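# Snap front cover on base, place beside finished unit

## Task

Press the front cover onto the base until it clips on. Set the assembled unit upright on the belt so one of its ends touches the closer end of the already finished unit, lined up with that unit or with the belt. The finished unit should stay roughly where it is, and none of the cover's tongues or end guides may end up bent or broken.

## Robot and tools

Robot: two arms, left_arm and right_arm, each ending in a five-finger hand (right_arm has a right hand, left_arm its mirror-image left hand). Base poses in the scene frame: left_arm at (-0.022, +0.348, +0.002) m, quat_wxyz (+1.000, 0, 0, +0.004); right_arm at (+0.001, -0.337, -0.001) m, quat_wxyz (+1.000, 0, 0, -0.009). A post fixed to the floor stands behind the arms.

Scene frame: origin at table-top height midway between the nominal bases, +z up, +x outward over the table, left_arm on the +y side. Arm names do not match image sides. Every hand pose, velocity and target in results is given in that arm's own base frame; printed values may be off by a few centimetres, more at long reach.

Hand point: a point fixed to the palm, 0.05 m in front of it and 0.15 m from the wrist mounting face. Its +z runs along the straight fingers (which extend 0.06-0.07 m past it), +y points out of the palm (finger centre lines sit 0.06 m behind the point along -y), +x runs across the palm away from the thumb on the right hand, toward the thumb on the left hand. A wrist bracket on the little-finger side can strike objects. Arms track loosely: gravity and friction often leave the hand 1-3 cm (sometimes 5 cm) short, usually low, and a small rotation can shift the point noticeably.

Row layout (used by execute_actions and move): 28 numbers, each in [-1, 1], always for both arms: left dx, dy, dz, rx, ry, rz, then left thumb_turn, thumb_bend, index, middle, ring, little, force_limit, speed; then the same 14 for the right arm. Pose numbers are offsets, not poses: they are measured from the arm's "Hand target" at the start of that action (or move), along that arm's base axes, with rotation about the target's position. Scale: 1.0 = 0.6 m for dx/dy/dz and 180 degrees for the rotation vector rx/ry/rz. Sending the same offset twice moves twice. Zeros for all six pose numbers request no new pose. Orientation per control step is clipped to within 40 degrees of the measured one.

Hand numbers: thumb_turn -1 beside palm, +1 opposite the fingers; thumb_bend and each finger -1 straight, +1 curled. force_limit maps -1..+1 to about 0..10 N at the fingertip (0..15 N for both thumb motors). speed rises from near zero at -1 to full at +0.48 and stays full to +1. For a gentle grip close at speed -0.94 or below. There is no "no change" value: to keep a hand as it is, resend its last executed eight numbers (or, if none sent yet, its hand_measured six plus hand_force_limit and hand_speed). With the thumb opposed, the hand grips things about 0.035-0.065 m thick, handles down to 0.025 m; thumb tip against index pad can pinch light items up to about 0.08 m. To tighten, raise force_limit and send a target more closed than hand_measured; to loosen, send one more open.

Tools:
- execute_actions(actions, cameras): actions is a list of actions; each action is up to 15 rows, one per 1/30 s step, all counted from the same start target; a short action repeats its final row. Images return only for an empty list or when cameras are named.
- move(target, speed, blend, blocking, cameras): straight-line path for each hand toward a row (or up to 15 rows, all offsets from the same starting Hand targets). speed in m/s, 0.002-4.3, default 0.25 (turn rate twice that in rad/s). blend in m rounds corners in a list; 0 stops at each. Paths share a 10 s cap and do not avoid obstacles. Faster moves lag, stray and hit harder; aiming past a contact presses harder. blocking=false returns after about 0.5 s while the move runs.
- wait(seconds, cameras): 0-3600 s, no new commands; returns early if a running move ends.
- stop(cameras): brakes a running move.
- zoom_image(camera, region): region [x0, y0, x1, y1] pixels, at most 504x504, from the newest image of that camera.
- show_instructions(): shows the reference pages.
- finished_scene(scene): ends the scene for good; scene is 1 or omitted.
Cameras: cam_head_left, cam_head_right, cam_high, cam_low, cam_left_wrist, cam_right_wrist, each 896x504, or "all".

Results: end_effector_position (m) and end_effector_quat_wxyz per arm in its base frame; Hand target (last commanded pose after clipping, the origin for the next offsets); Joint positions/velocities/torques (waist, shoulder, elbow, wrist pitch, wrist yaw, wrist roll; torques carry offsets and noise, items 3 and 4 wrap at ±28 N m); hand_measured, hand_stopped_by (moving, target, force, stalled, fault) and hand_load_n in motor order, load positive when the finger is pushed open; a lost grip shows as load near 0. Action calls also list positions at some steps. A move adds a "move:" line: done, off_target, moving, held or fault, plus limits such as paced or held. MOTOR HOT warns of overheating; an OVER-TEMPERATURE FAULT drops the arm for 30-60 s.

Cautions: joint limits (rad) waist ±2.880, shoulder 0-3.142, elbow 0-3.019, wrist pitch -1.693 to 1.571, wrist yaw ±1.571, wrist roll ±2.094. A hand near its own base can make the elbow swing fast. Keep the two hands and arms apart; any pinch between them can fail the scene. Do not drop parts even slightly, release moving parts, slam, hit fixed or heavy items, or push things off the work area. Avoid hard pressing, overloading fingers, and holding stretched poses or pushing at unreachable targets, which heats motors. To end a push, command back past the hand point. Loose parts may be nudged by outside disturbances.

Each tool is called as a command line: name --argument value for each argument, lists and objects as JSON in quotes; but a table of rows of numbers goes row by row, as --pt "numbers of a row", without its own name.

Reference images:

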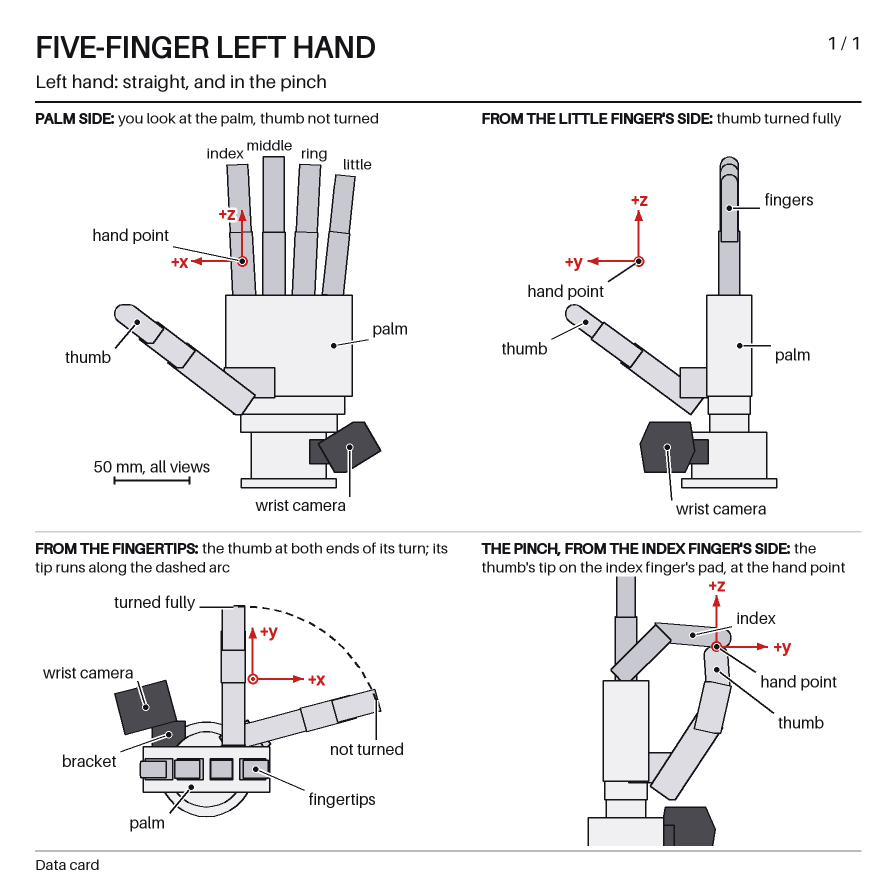

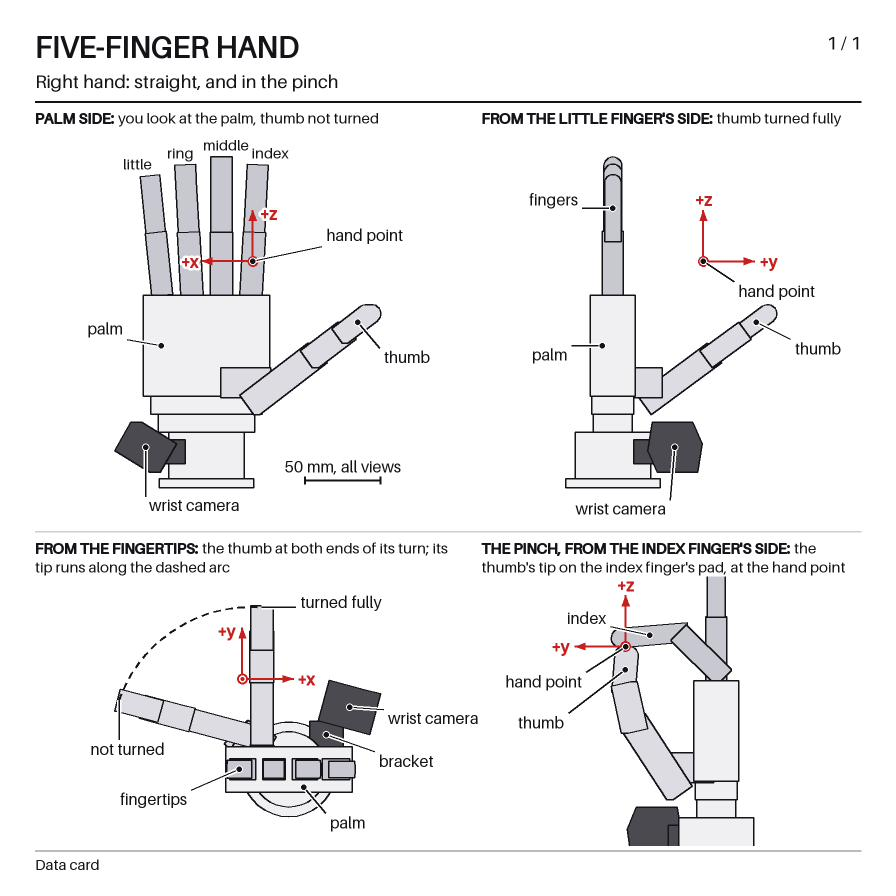

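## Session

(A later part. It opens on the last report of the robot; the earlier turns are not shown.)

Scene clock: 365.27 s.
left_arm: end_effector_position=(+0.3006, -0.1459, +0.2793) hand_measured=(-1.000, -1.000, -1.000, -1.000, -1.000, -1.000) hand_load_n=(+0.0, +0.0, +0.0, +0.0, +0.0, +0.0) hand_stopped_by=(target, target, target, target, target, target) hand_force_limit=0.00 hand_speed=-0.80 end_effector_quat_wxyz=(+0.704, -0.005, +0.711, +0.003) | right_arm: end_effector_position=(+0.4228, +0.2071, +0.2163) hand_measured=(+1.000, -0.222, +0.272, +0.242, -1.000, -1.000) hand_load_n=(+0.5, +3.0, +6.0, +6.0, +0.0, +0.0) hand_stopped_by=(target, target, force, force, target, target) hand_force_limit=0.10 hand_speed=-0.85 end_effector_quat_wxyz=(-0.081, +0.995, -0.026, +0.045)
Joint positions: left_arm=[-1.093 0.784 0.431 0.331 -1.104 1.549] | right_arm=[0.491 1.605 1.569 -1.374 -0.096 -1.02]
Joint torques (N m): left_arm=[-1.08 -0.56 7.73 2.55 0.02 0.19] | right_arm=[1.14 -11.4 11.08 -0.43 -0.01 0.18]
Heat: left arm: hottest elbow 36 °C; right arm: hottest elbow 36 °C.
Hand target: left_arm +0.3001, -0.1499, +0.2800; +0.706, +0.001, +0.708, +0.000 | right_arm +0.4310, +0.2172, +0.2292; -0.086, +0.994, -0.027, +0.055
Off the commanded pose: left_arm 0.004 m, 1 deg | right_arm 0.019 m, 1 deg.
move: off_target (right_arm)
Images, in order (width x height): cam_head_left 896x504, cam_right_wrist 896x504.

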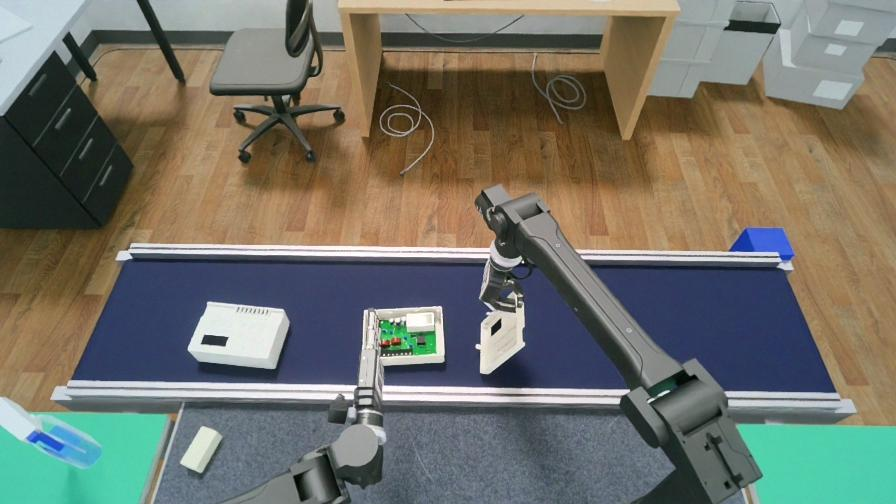

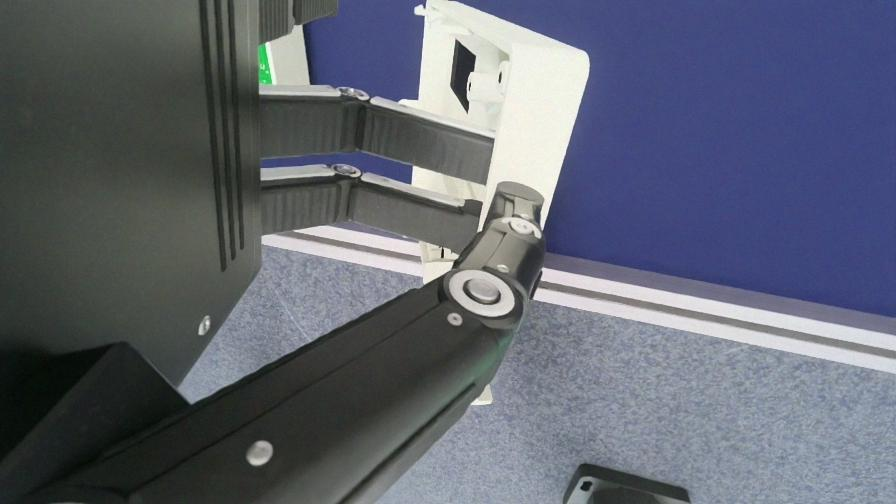

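move --target '[0,0,0,0,0,0,-1,-1,-1,-1,-1,-1,0,-0.8, 0.0,0.10,0.09,-0.167,0,0,1,-0.22,0.8,0.8,-1,-1,0.1,-0.85]' --speed 0.08 --cameras '["all"]'

zoom_image --camera "cam_head_left" --region '[430, 220, 610, 390]'

zoom_image --camera "cam_low" --region '[470, 130, 670, 360]'

Scene clock: 380.57 s.
left_arm: end_effector_position=(+0.3006, -0.1459, +0.2793) hand_measured=(-1.000, -1.000, -1.000, -1.000, -1.000, -1.000) hand_load_n=(+0.0, +0.0, -0.5, +0.0, +0.0, +0.0) hand_stopped_by=(target, target, target, target, target, target) hand_force_limit=0.00 hand_speed=-0.80 end_effector_quat_wxyz=(+0.704, -0.005, +0.711, +0.003) | right_arm: end_effector_position=(+0.4268, +0.2669, +0.2740) hand_measured=(+1.000, -0.222, +0.272, +0.242, -1.000, -1.000) hand_load_n=(+0.0, +4.5, +4.5, +6.5, +0.0, -0.5) hand_stopped_by=(target, target, force, force, target, target) hand_force_limit=0.10 hand_speed=-0.85 end_effector_quat_wxyz=(+0.132, +0.984, +0.008, +0.116)
Joint positions: left_arm=[-1.093 0.784 0.431 0.331 -1.104 1.549] | right_arm=[0.74 1.816 1.921 -1.681 0.353 -0.846]
Joint torques (N m): left_arm=[-0.85 -0.32 7.73 2.59 0.06 0.17] | right_arm=[1.14 -13.33 10.66 -0.84 0.51 0.15]
Heat: left arm: hottest elbow 36 °C; right arm: hottest elbow 38 °C.
Hand target: left_arm +0.3001, -0.1499, +0.2800; +0.706, +0.001, +0.708, +0.000 | right_arm +0.4309, +0.2773, +0.2833; +0.174, +0.983, -0.012, +0.060
Off the commanded pose: left_arm 0.004 m, 1 deg | right_arm 0.014 m, 8 deg.
joint sent to its limit (right arm) — joint 4 (wrist pitch), lower limit. The joint targets are off in orientation, not in position.
move: off_target (right_arm)

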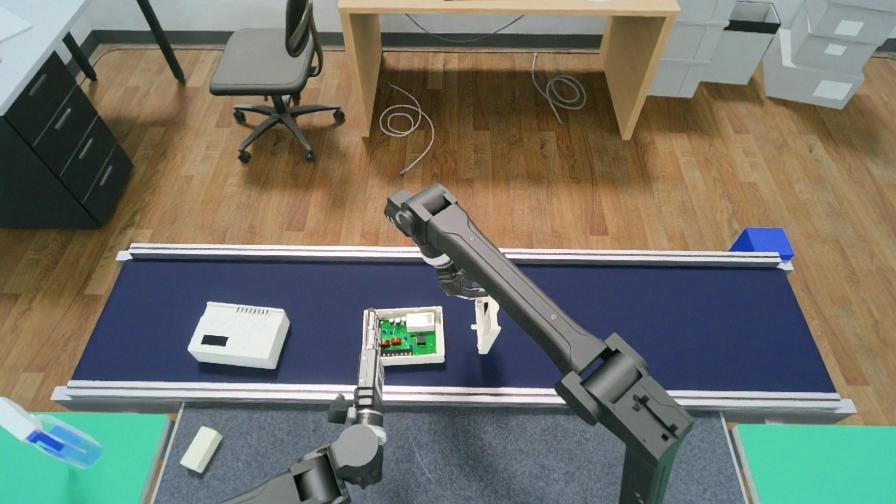

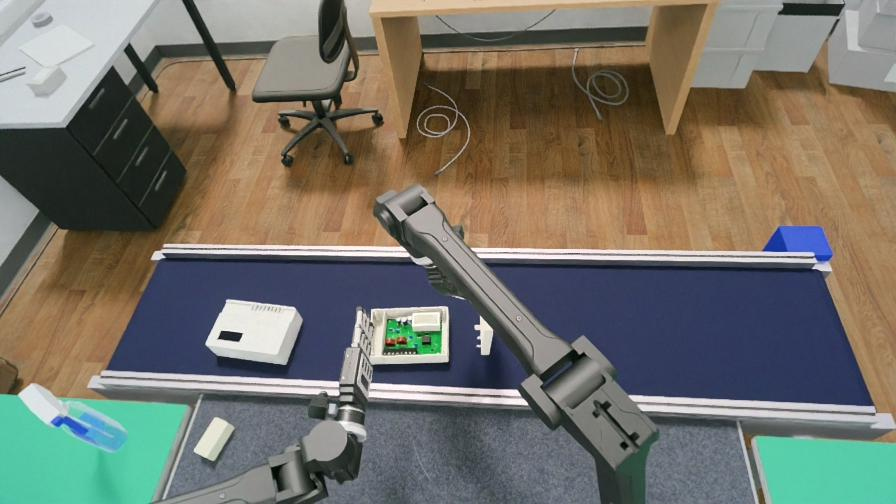

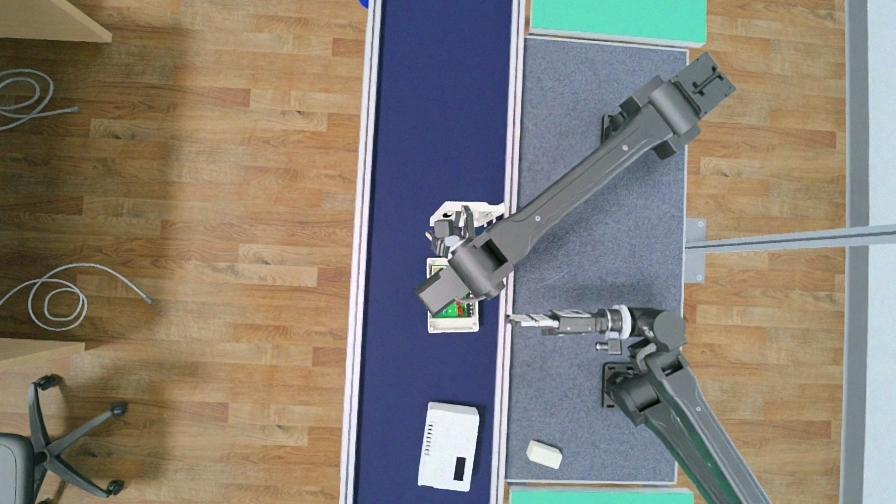

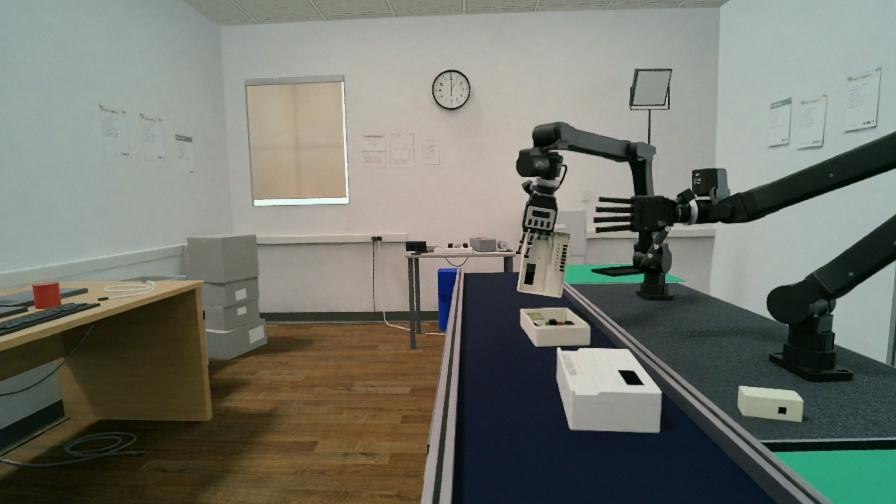

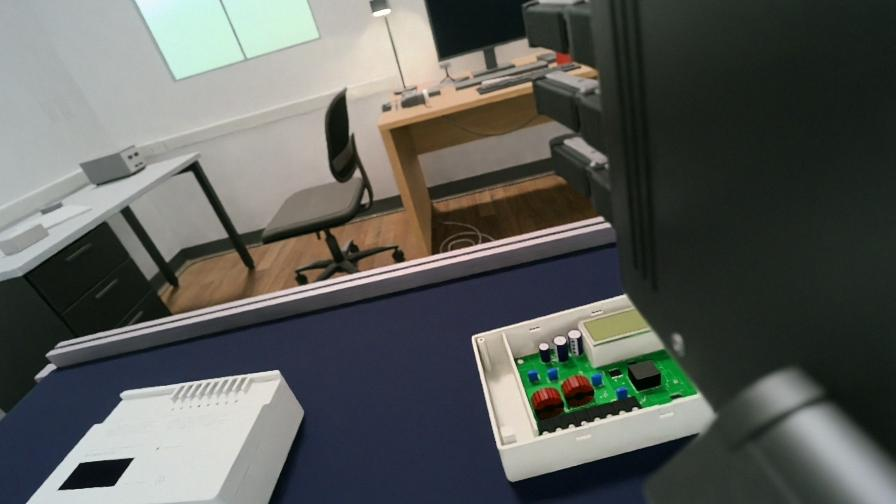

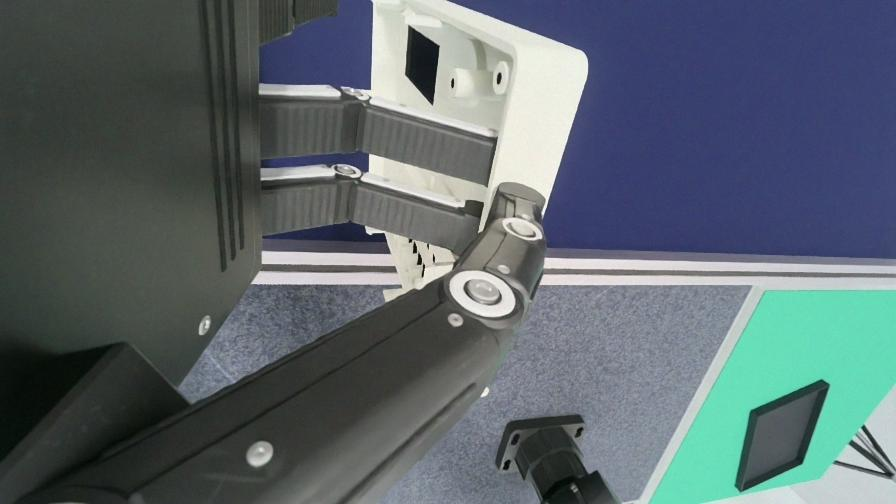

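Scaled by 2.800 from the camera's image (finer frame: 1280x720).

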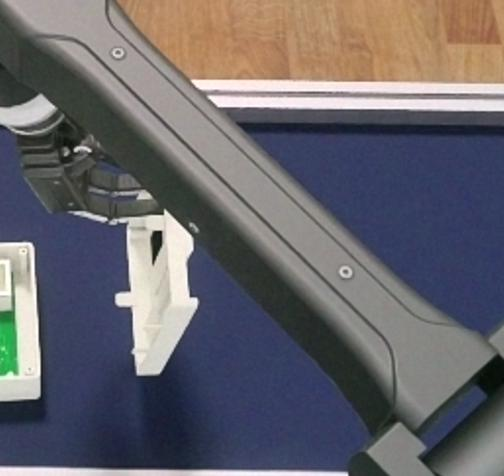

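Scaled by 2.191 from the camera's image (finer frame: 1280x720).

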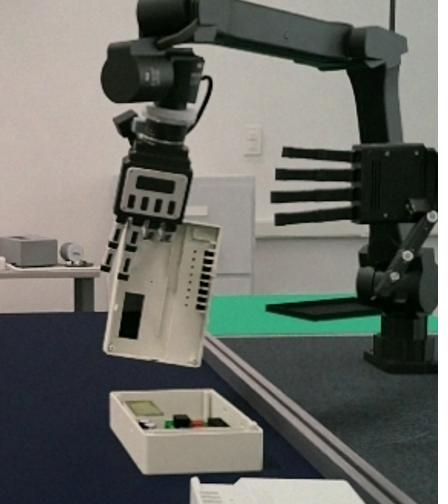

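execute_actions --actions '[]'

Scene clock: 394.00 s.
left_arm: end_effector_position=(+0.3006, -0.1459, +0.2793) hand_measured=(-1.000, -1.000, -1.000, -1.000, -1.000, -1.000) hand_load_n=(+0.0, +0.0, +0.0, +0.0, +0.0, +0.0) hand_stopped_by=(target, target, target, target, target, target) hand_force_limit=0.00 hand_speed=-0.80 end_effector_quat_wxyz=(+0.704, -0.005, +0.711, +0.003) | right_arm: end_effector_position=(+0.4269, +0.2669, +0.2739) hand_measured=(+1.000, -0.222, +0.272, +0.242, -1.000, -1.000) hand_load_n=(+0.0, +4.0, +4.5, +6.0, +0.0, +0.0) hand_stopped_by=(target, target, force, force, target, target) hand_force_limit=0.10 hand_speed=-0.85 end_effector_quat_wxyz=(+0.133, +0.984, +0.008, +0.116)
Joint positions: left_arm=[-1.093 0.784 0.431 0.331 -1.104 1.549] | right_arm=[0.74 1.816 1.921 -1.681 0.354 -0.846]
Joint velocities: within noise
Joint torques (N m): left_arm=[-0.73 -0.56 7.8 2.61 0.05 0.22] | right_arm=[1.14 -13.74 10.66 -0.84 0.52 0.14]
Heat: left arm: hottest elbow 36 °C; right arm: hottest elbow 37 °C.
Hand target: left_arm +0.3001, -0.1499, +0.2800; +0.706, +0.001, +0.708, +0.000 | right_arm +0.4310, +0.2772, +0.2833; +0.175, +0.983, -0.012, +0.060
Off the commanded pose: left_arm 0.004 m, 1 deg | right_arm 0.015 m, 8 deg.

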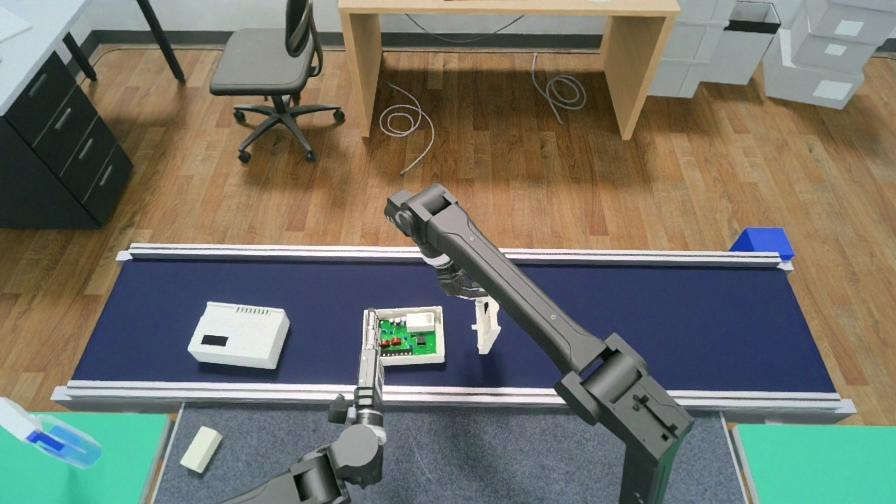

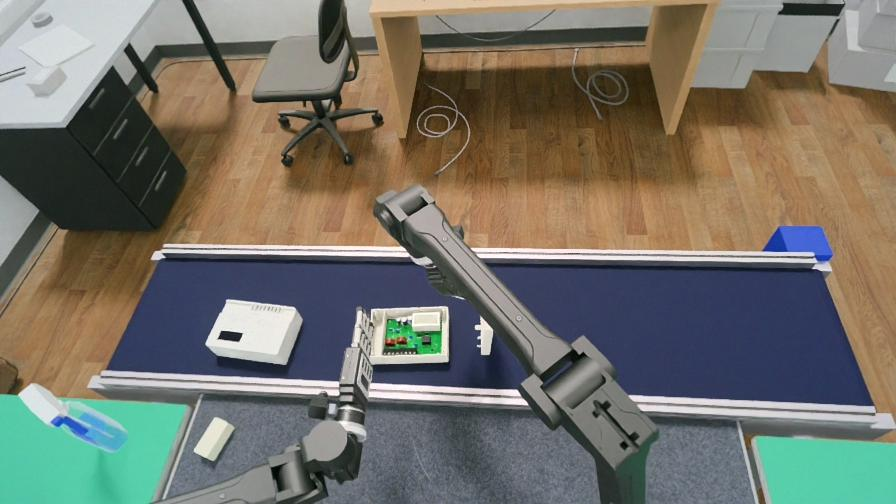

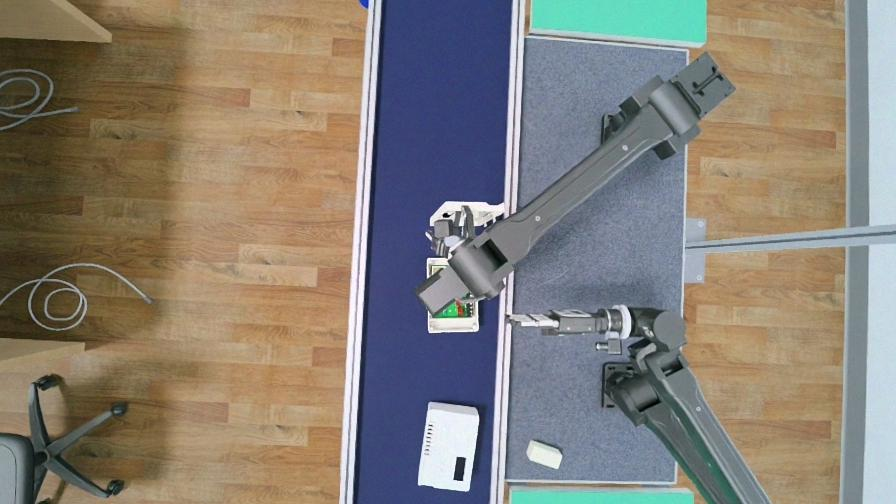

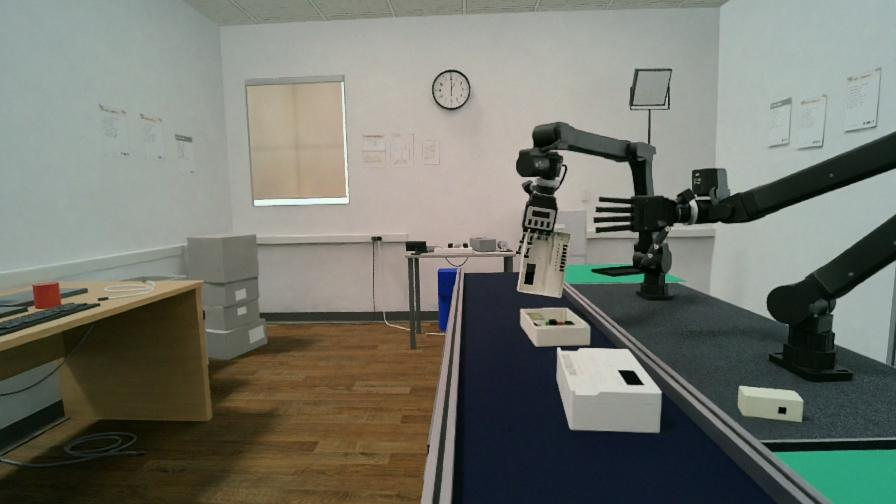

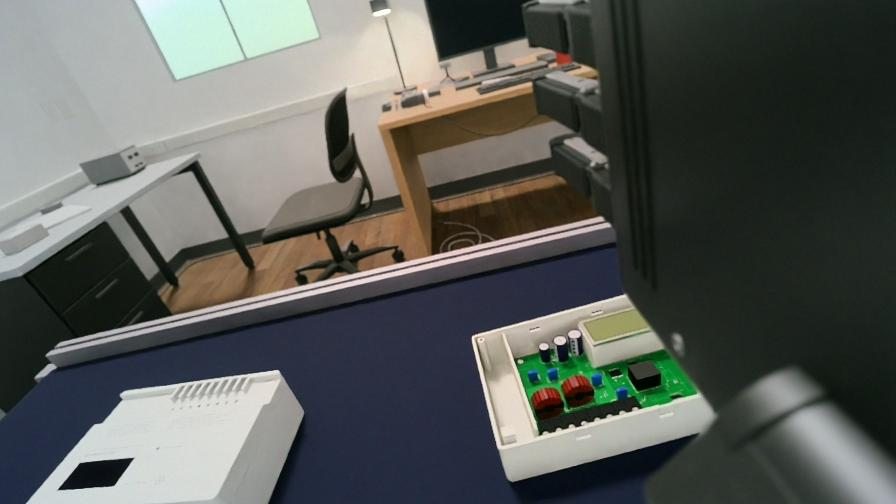

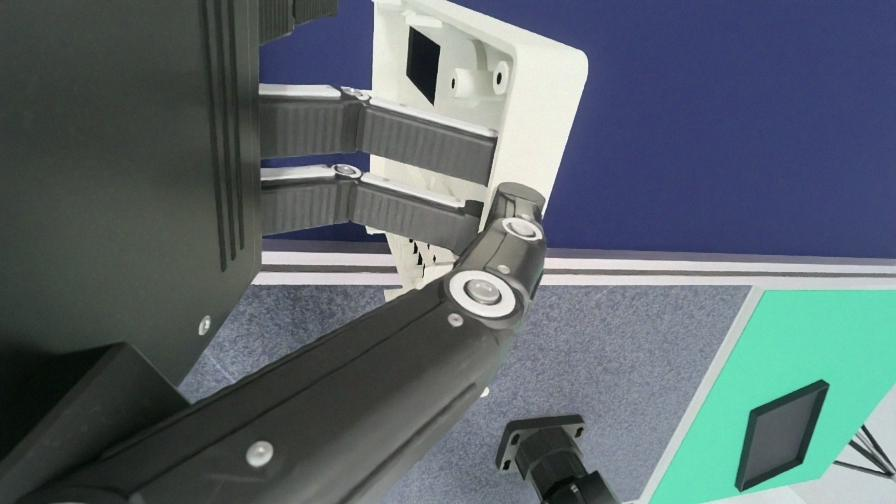

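zoom_image --camera "cam_low" --region '[470, 180, 690, 380]'

zoom_image --camera "cam_high" --region '[400, 180, 560, 350]'

zoom_image --camera "cam_head_right" --region '[340, 220, 560, 400]'

zoom_image --camera "cam_head_left" --region '[340, 230, 560, 400]'

Scaled by 2.291 from the camera's image (finer frame: 1280x720).

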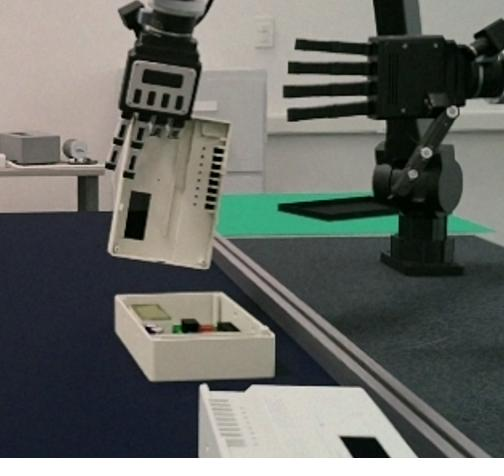

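Scaled by 2.965 from the camera's image (finer frame: 1280x720).

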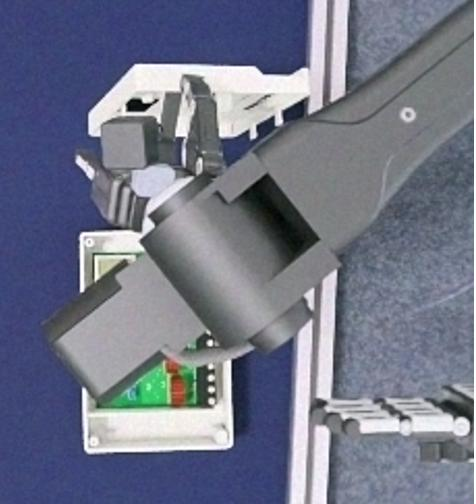

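Scaled by 2.291 from the camera's image (finer frame: 1280x720).

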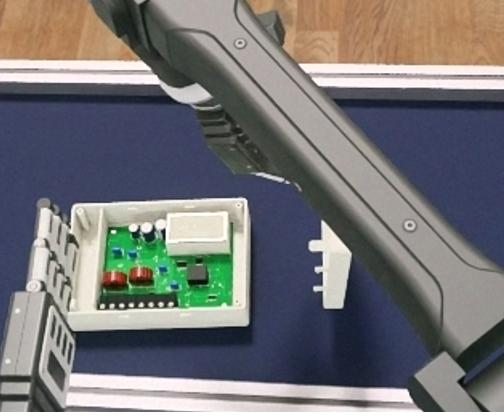

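Scaled by 2.291 from the camera's image (finer frame: 1280x720).

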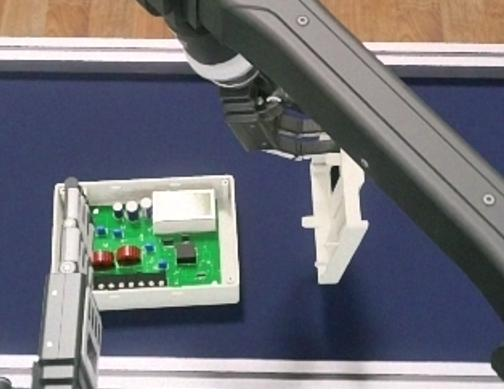

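zoom_image --camera "cam_left_wrist" --region '[450, 270, 740, 500]'

zoom_image --camera "cam_right_wrist" --region '[340, 0, 620, 310]'

Scaled by 1.738 from the camera's image (finer frame: 1280x720).

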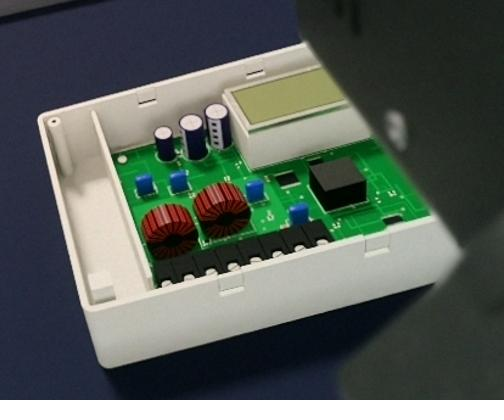

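Scaled by 1.626 from the camera's image (finer frame: 1280x720).

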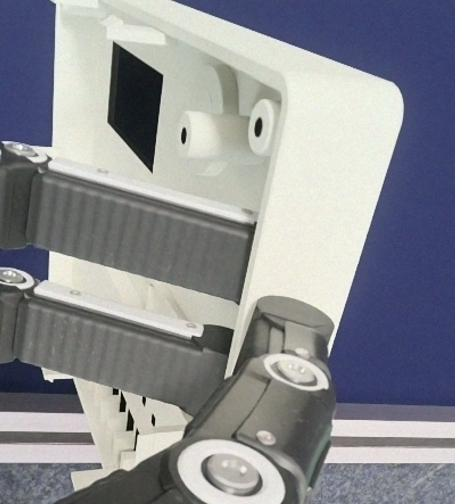

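zoom_image --camera "cam_head_left" --region '[355, 295, 455, 375]'

zoom_image --camera "cam_head_left" --region '[450, 270, 530, 370]'

zoom_image --camera "cam_head_right" --region '[360, 295, 460, 375]'

zoom_image --camera "cam_head_right" --region '[450, 270, 530, 370]'

zoom_image --camera "cam_low" --region '[500, 210, 600, 320]'

Scaled by 5.040 from the camera's image (finer frame: 1280x720).

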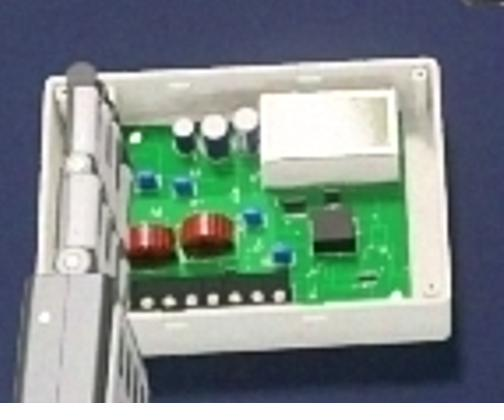

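Scaled by 5.040 from the camera's image (finer frame: 1280x720).

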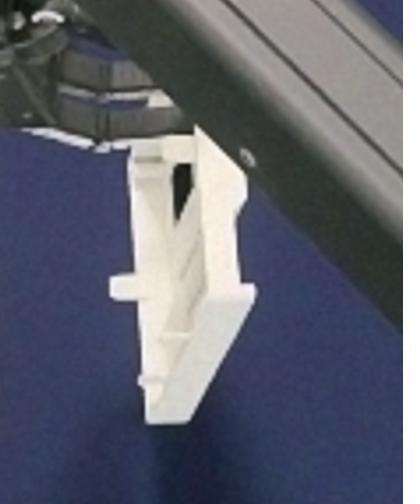

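Scaled by 5.040 from the camera's image (finer frame: 1280x720).

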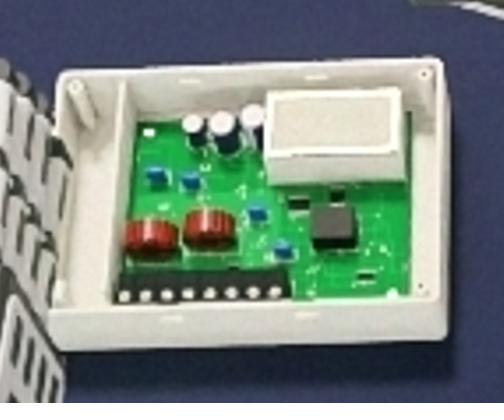

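Scaled by 5.040 from the camera's image (finer frame: 1280x720).

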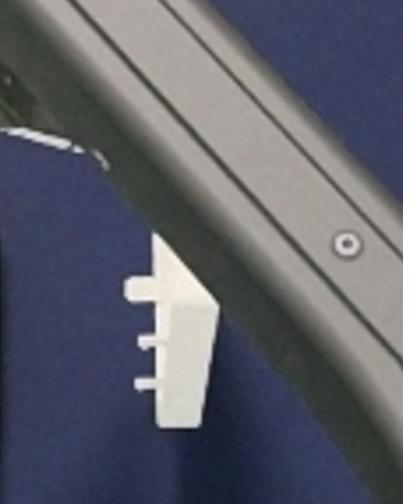

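Scaled by 4.582 from the camera's image (finer frame: 1280x720).

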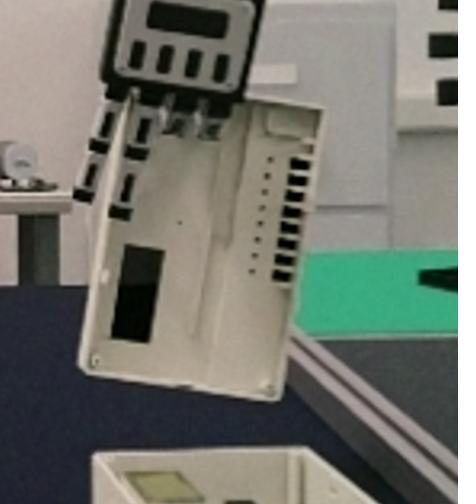

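zoom_image --camera "cam_low" --region '[515, 225, 575, 300]'

zoom_image --camera "cam_high" --region '[425, 195, 515, 265]'

zoom_image --camera "cam_right_wrist" --region '[350, 150, 500, 310]'

Scaled by 6.720 from the camera's image (finer frame: 1280x720).

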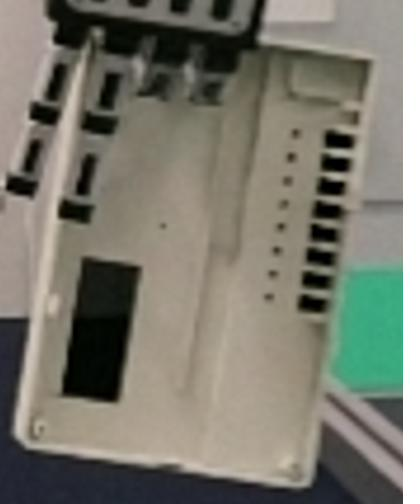

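Scaled by 5.600 from the camera's image (finer frame: 1280x720).

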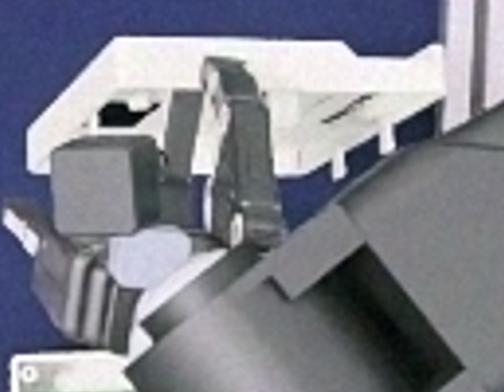

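Scaled by 3.150 from the camera's image (finer frame: 1280x720).

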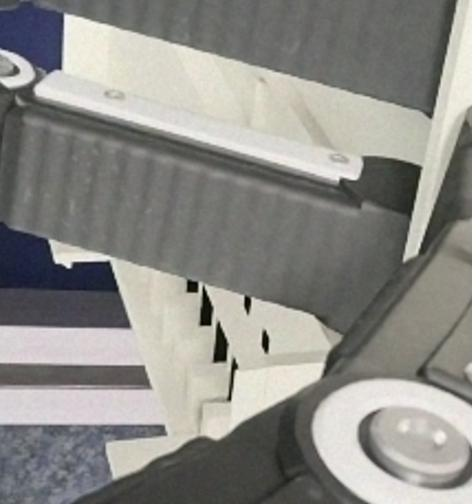

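move --pt "-0.0667 -0.1667 -0.12 0 0 0 1 -1 -1 -1 -1 -1 0 -0.5 0 0 0 0 0 0 1 -0.22 0.8 0.8 -1 -1 0.1 -0.85" --pt "-0.06 -0.483 -0.22 0.0222 -0.0556 -0.0167 1 -1 -1 -1 -1 -1 0 -0.5 0 0 0 0 0 0 1 -0.22 0.8 0.8 -1 -1 0.1 -0.85" --speed 0.1 --blend 0.03 --cameras '["all"]'

Scene clock: 518.90 s.
left_arm: end_effector_position=(+0.2664, -0.4295, +0.1431) hand_measured=(+1.000, -1.000, -1.000, -1.000, -1.000, -1.000) hand_load_n=(+0.0, +0.0, +0.0, +0.0, +0.0, +0.0) hand_stopped_by=(target, target, target, target, target, target) hand_force_limit=0.00 hand_speed=-0.50 end_effector_quat_wxyz=(+0.744, +0.057, +0.666, +0.009) | right_arm: end_effector_position=(+0.4269, +0.2669, +0.2739) hand_measured=(+1.000, -0.222, +0.272, +0.242, -1.000, -1.000) hand_load_n=(+0.0, +4.0, +4.5, +6.0, +0.0, +0.0) hand_stopped_by=(target, target, force, force, target, target) hand_force_limit=0.10 hand_speed=-0.85 end_effector_quat_wxyz=(+0.133, +0.984, +0.008, +0.116)
Joint positions: left_arm=[-1.432 1.983 0.905 1.549 -1.334 2.128] | right_arm=[0.74 1.816 1.921 -1.681 0.354 -0.846]
Joint torques (N m): left_arm=[-0.62 -12.28 6.11 2.1 0.41 0.21] | right_arm=[1.14 -13.68 10.67 -0.85 0.52 0.14]
Heat: left arm: hottest elbow 35 °C; right arm: hottest elbow 38 °C.
Hand target: left_arm +0.2643, -0.4396, +0.1481; +0.764, +0.043, +0.643, +0.006 | right_arm +0.4310, +0.2772, +0.2833; +0.175, +0.983, -0.012, +0.060
Off the commanded pose: left_arm 0.012 m, 4 deg | right_arm 0.015 m, 8 deg.
joint sent to its limit (left arm) — joint 4 (wrist pitch), upper limit. The joint targets are off in orientation, not in position.
joint sent to its limit (right arm) — joint 4 (wrist pitch), lower limit. The joint targets are off in orientation, not in position.
move: off_target (left_arm)

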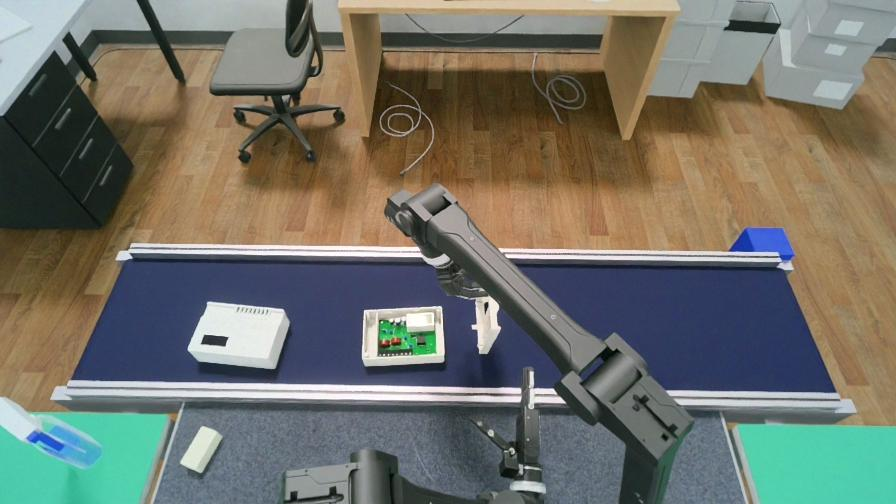

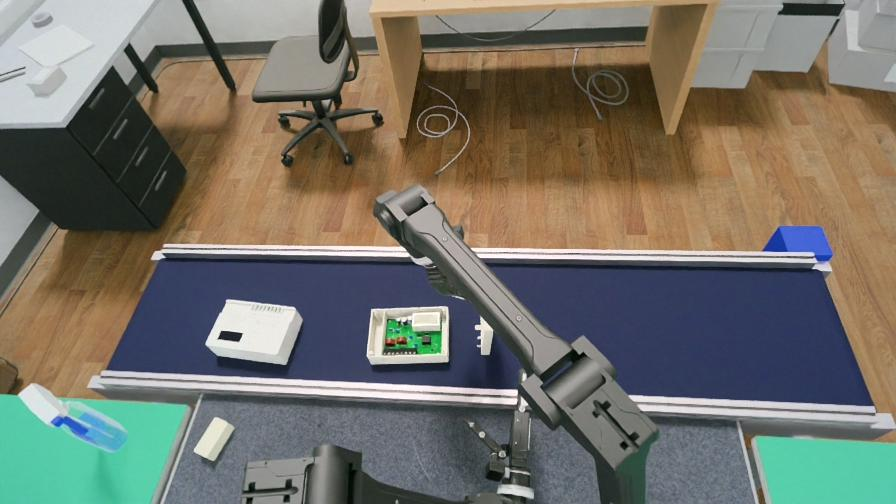

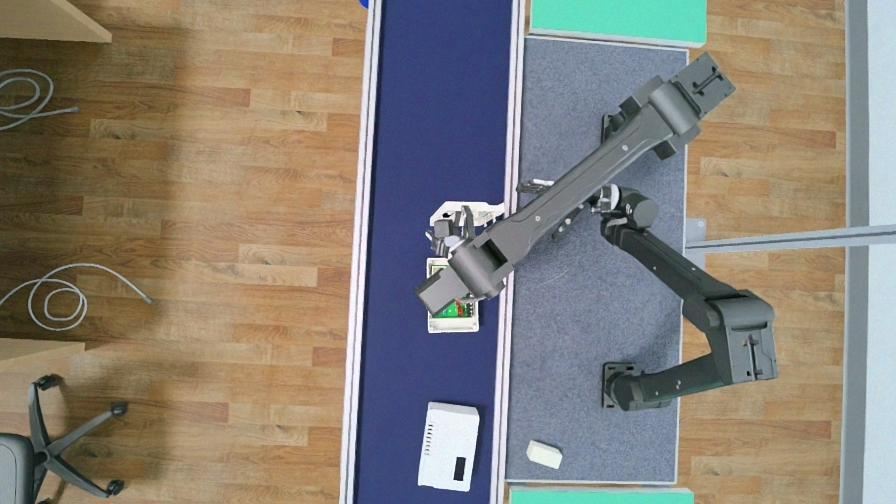

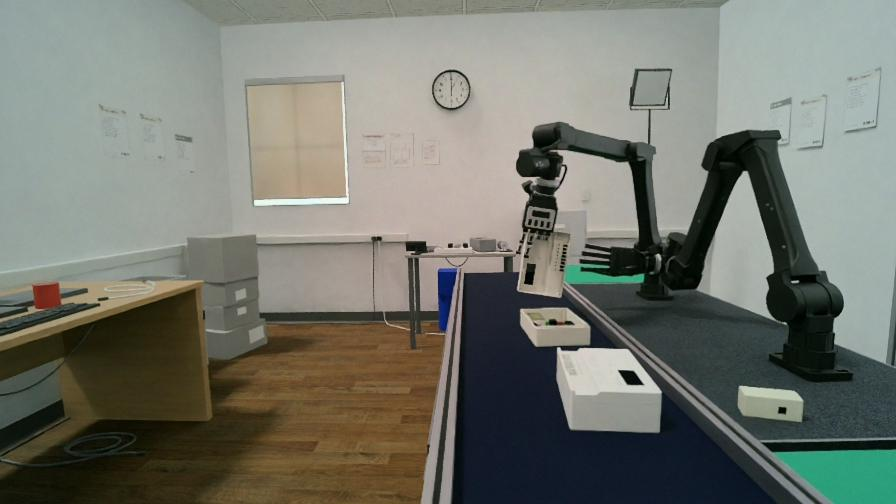

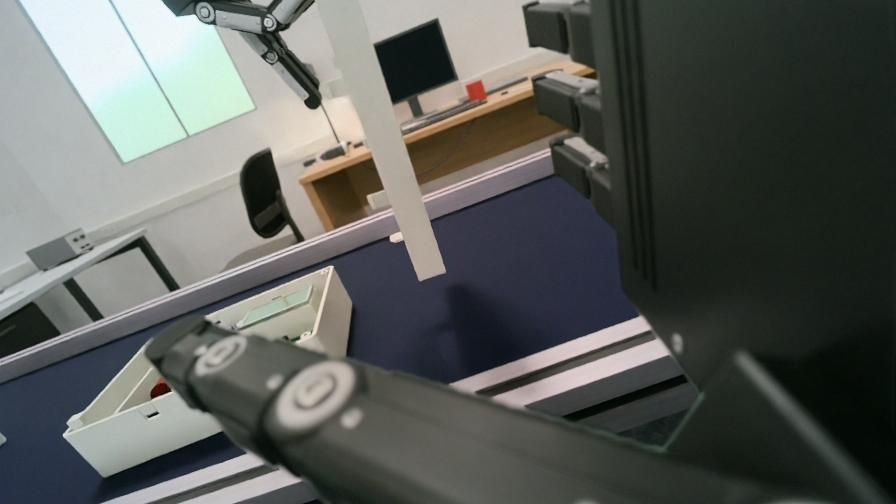

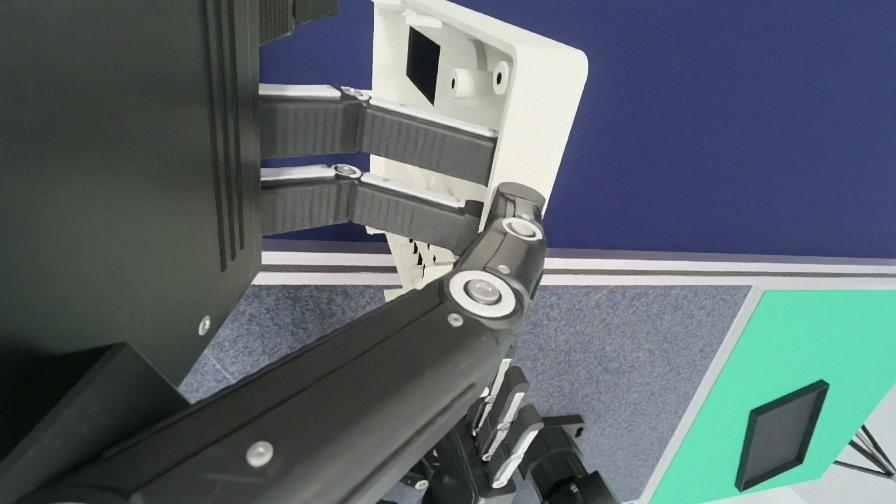

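zoom_image --camera "cam_left_wrist" --region '[160, 0, 480, 300]'

Scaled by 1.575 from the camera's image (finer frame: 1280x720).

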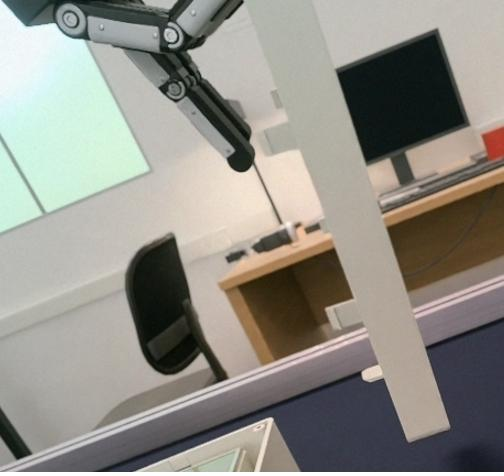

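zoom_image --camera "cam_high" --region '[425, 160, 625, 260]'

zoom_image --camera "cam_low" --region '[500, 190, 720, 310]'

Scaled by 2.520 from the camera's image (finer frame: 1280x720).

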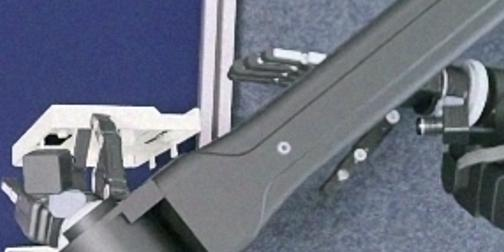

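Scaled by 2.291 from the camera's image (finer frame: 1280x720).

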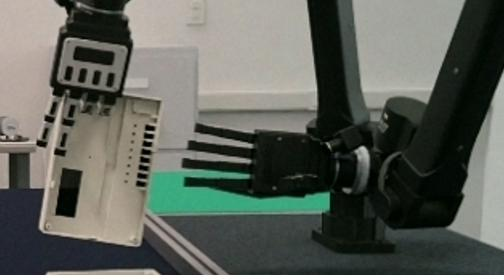

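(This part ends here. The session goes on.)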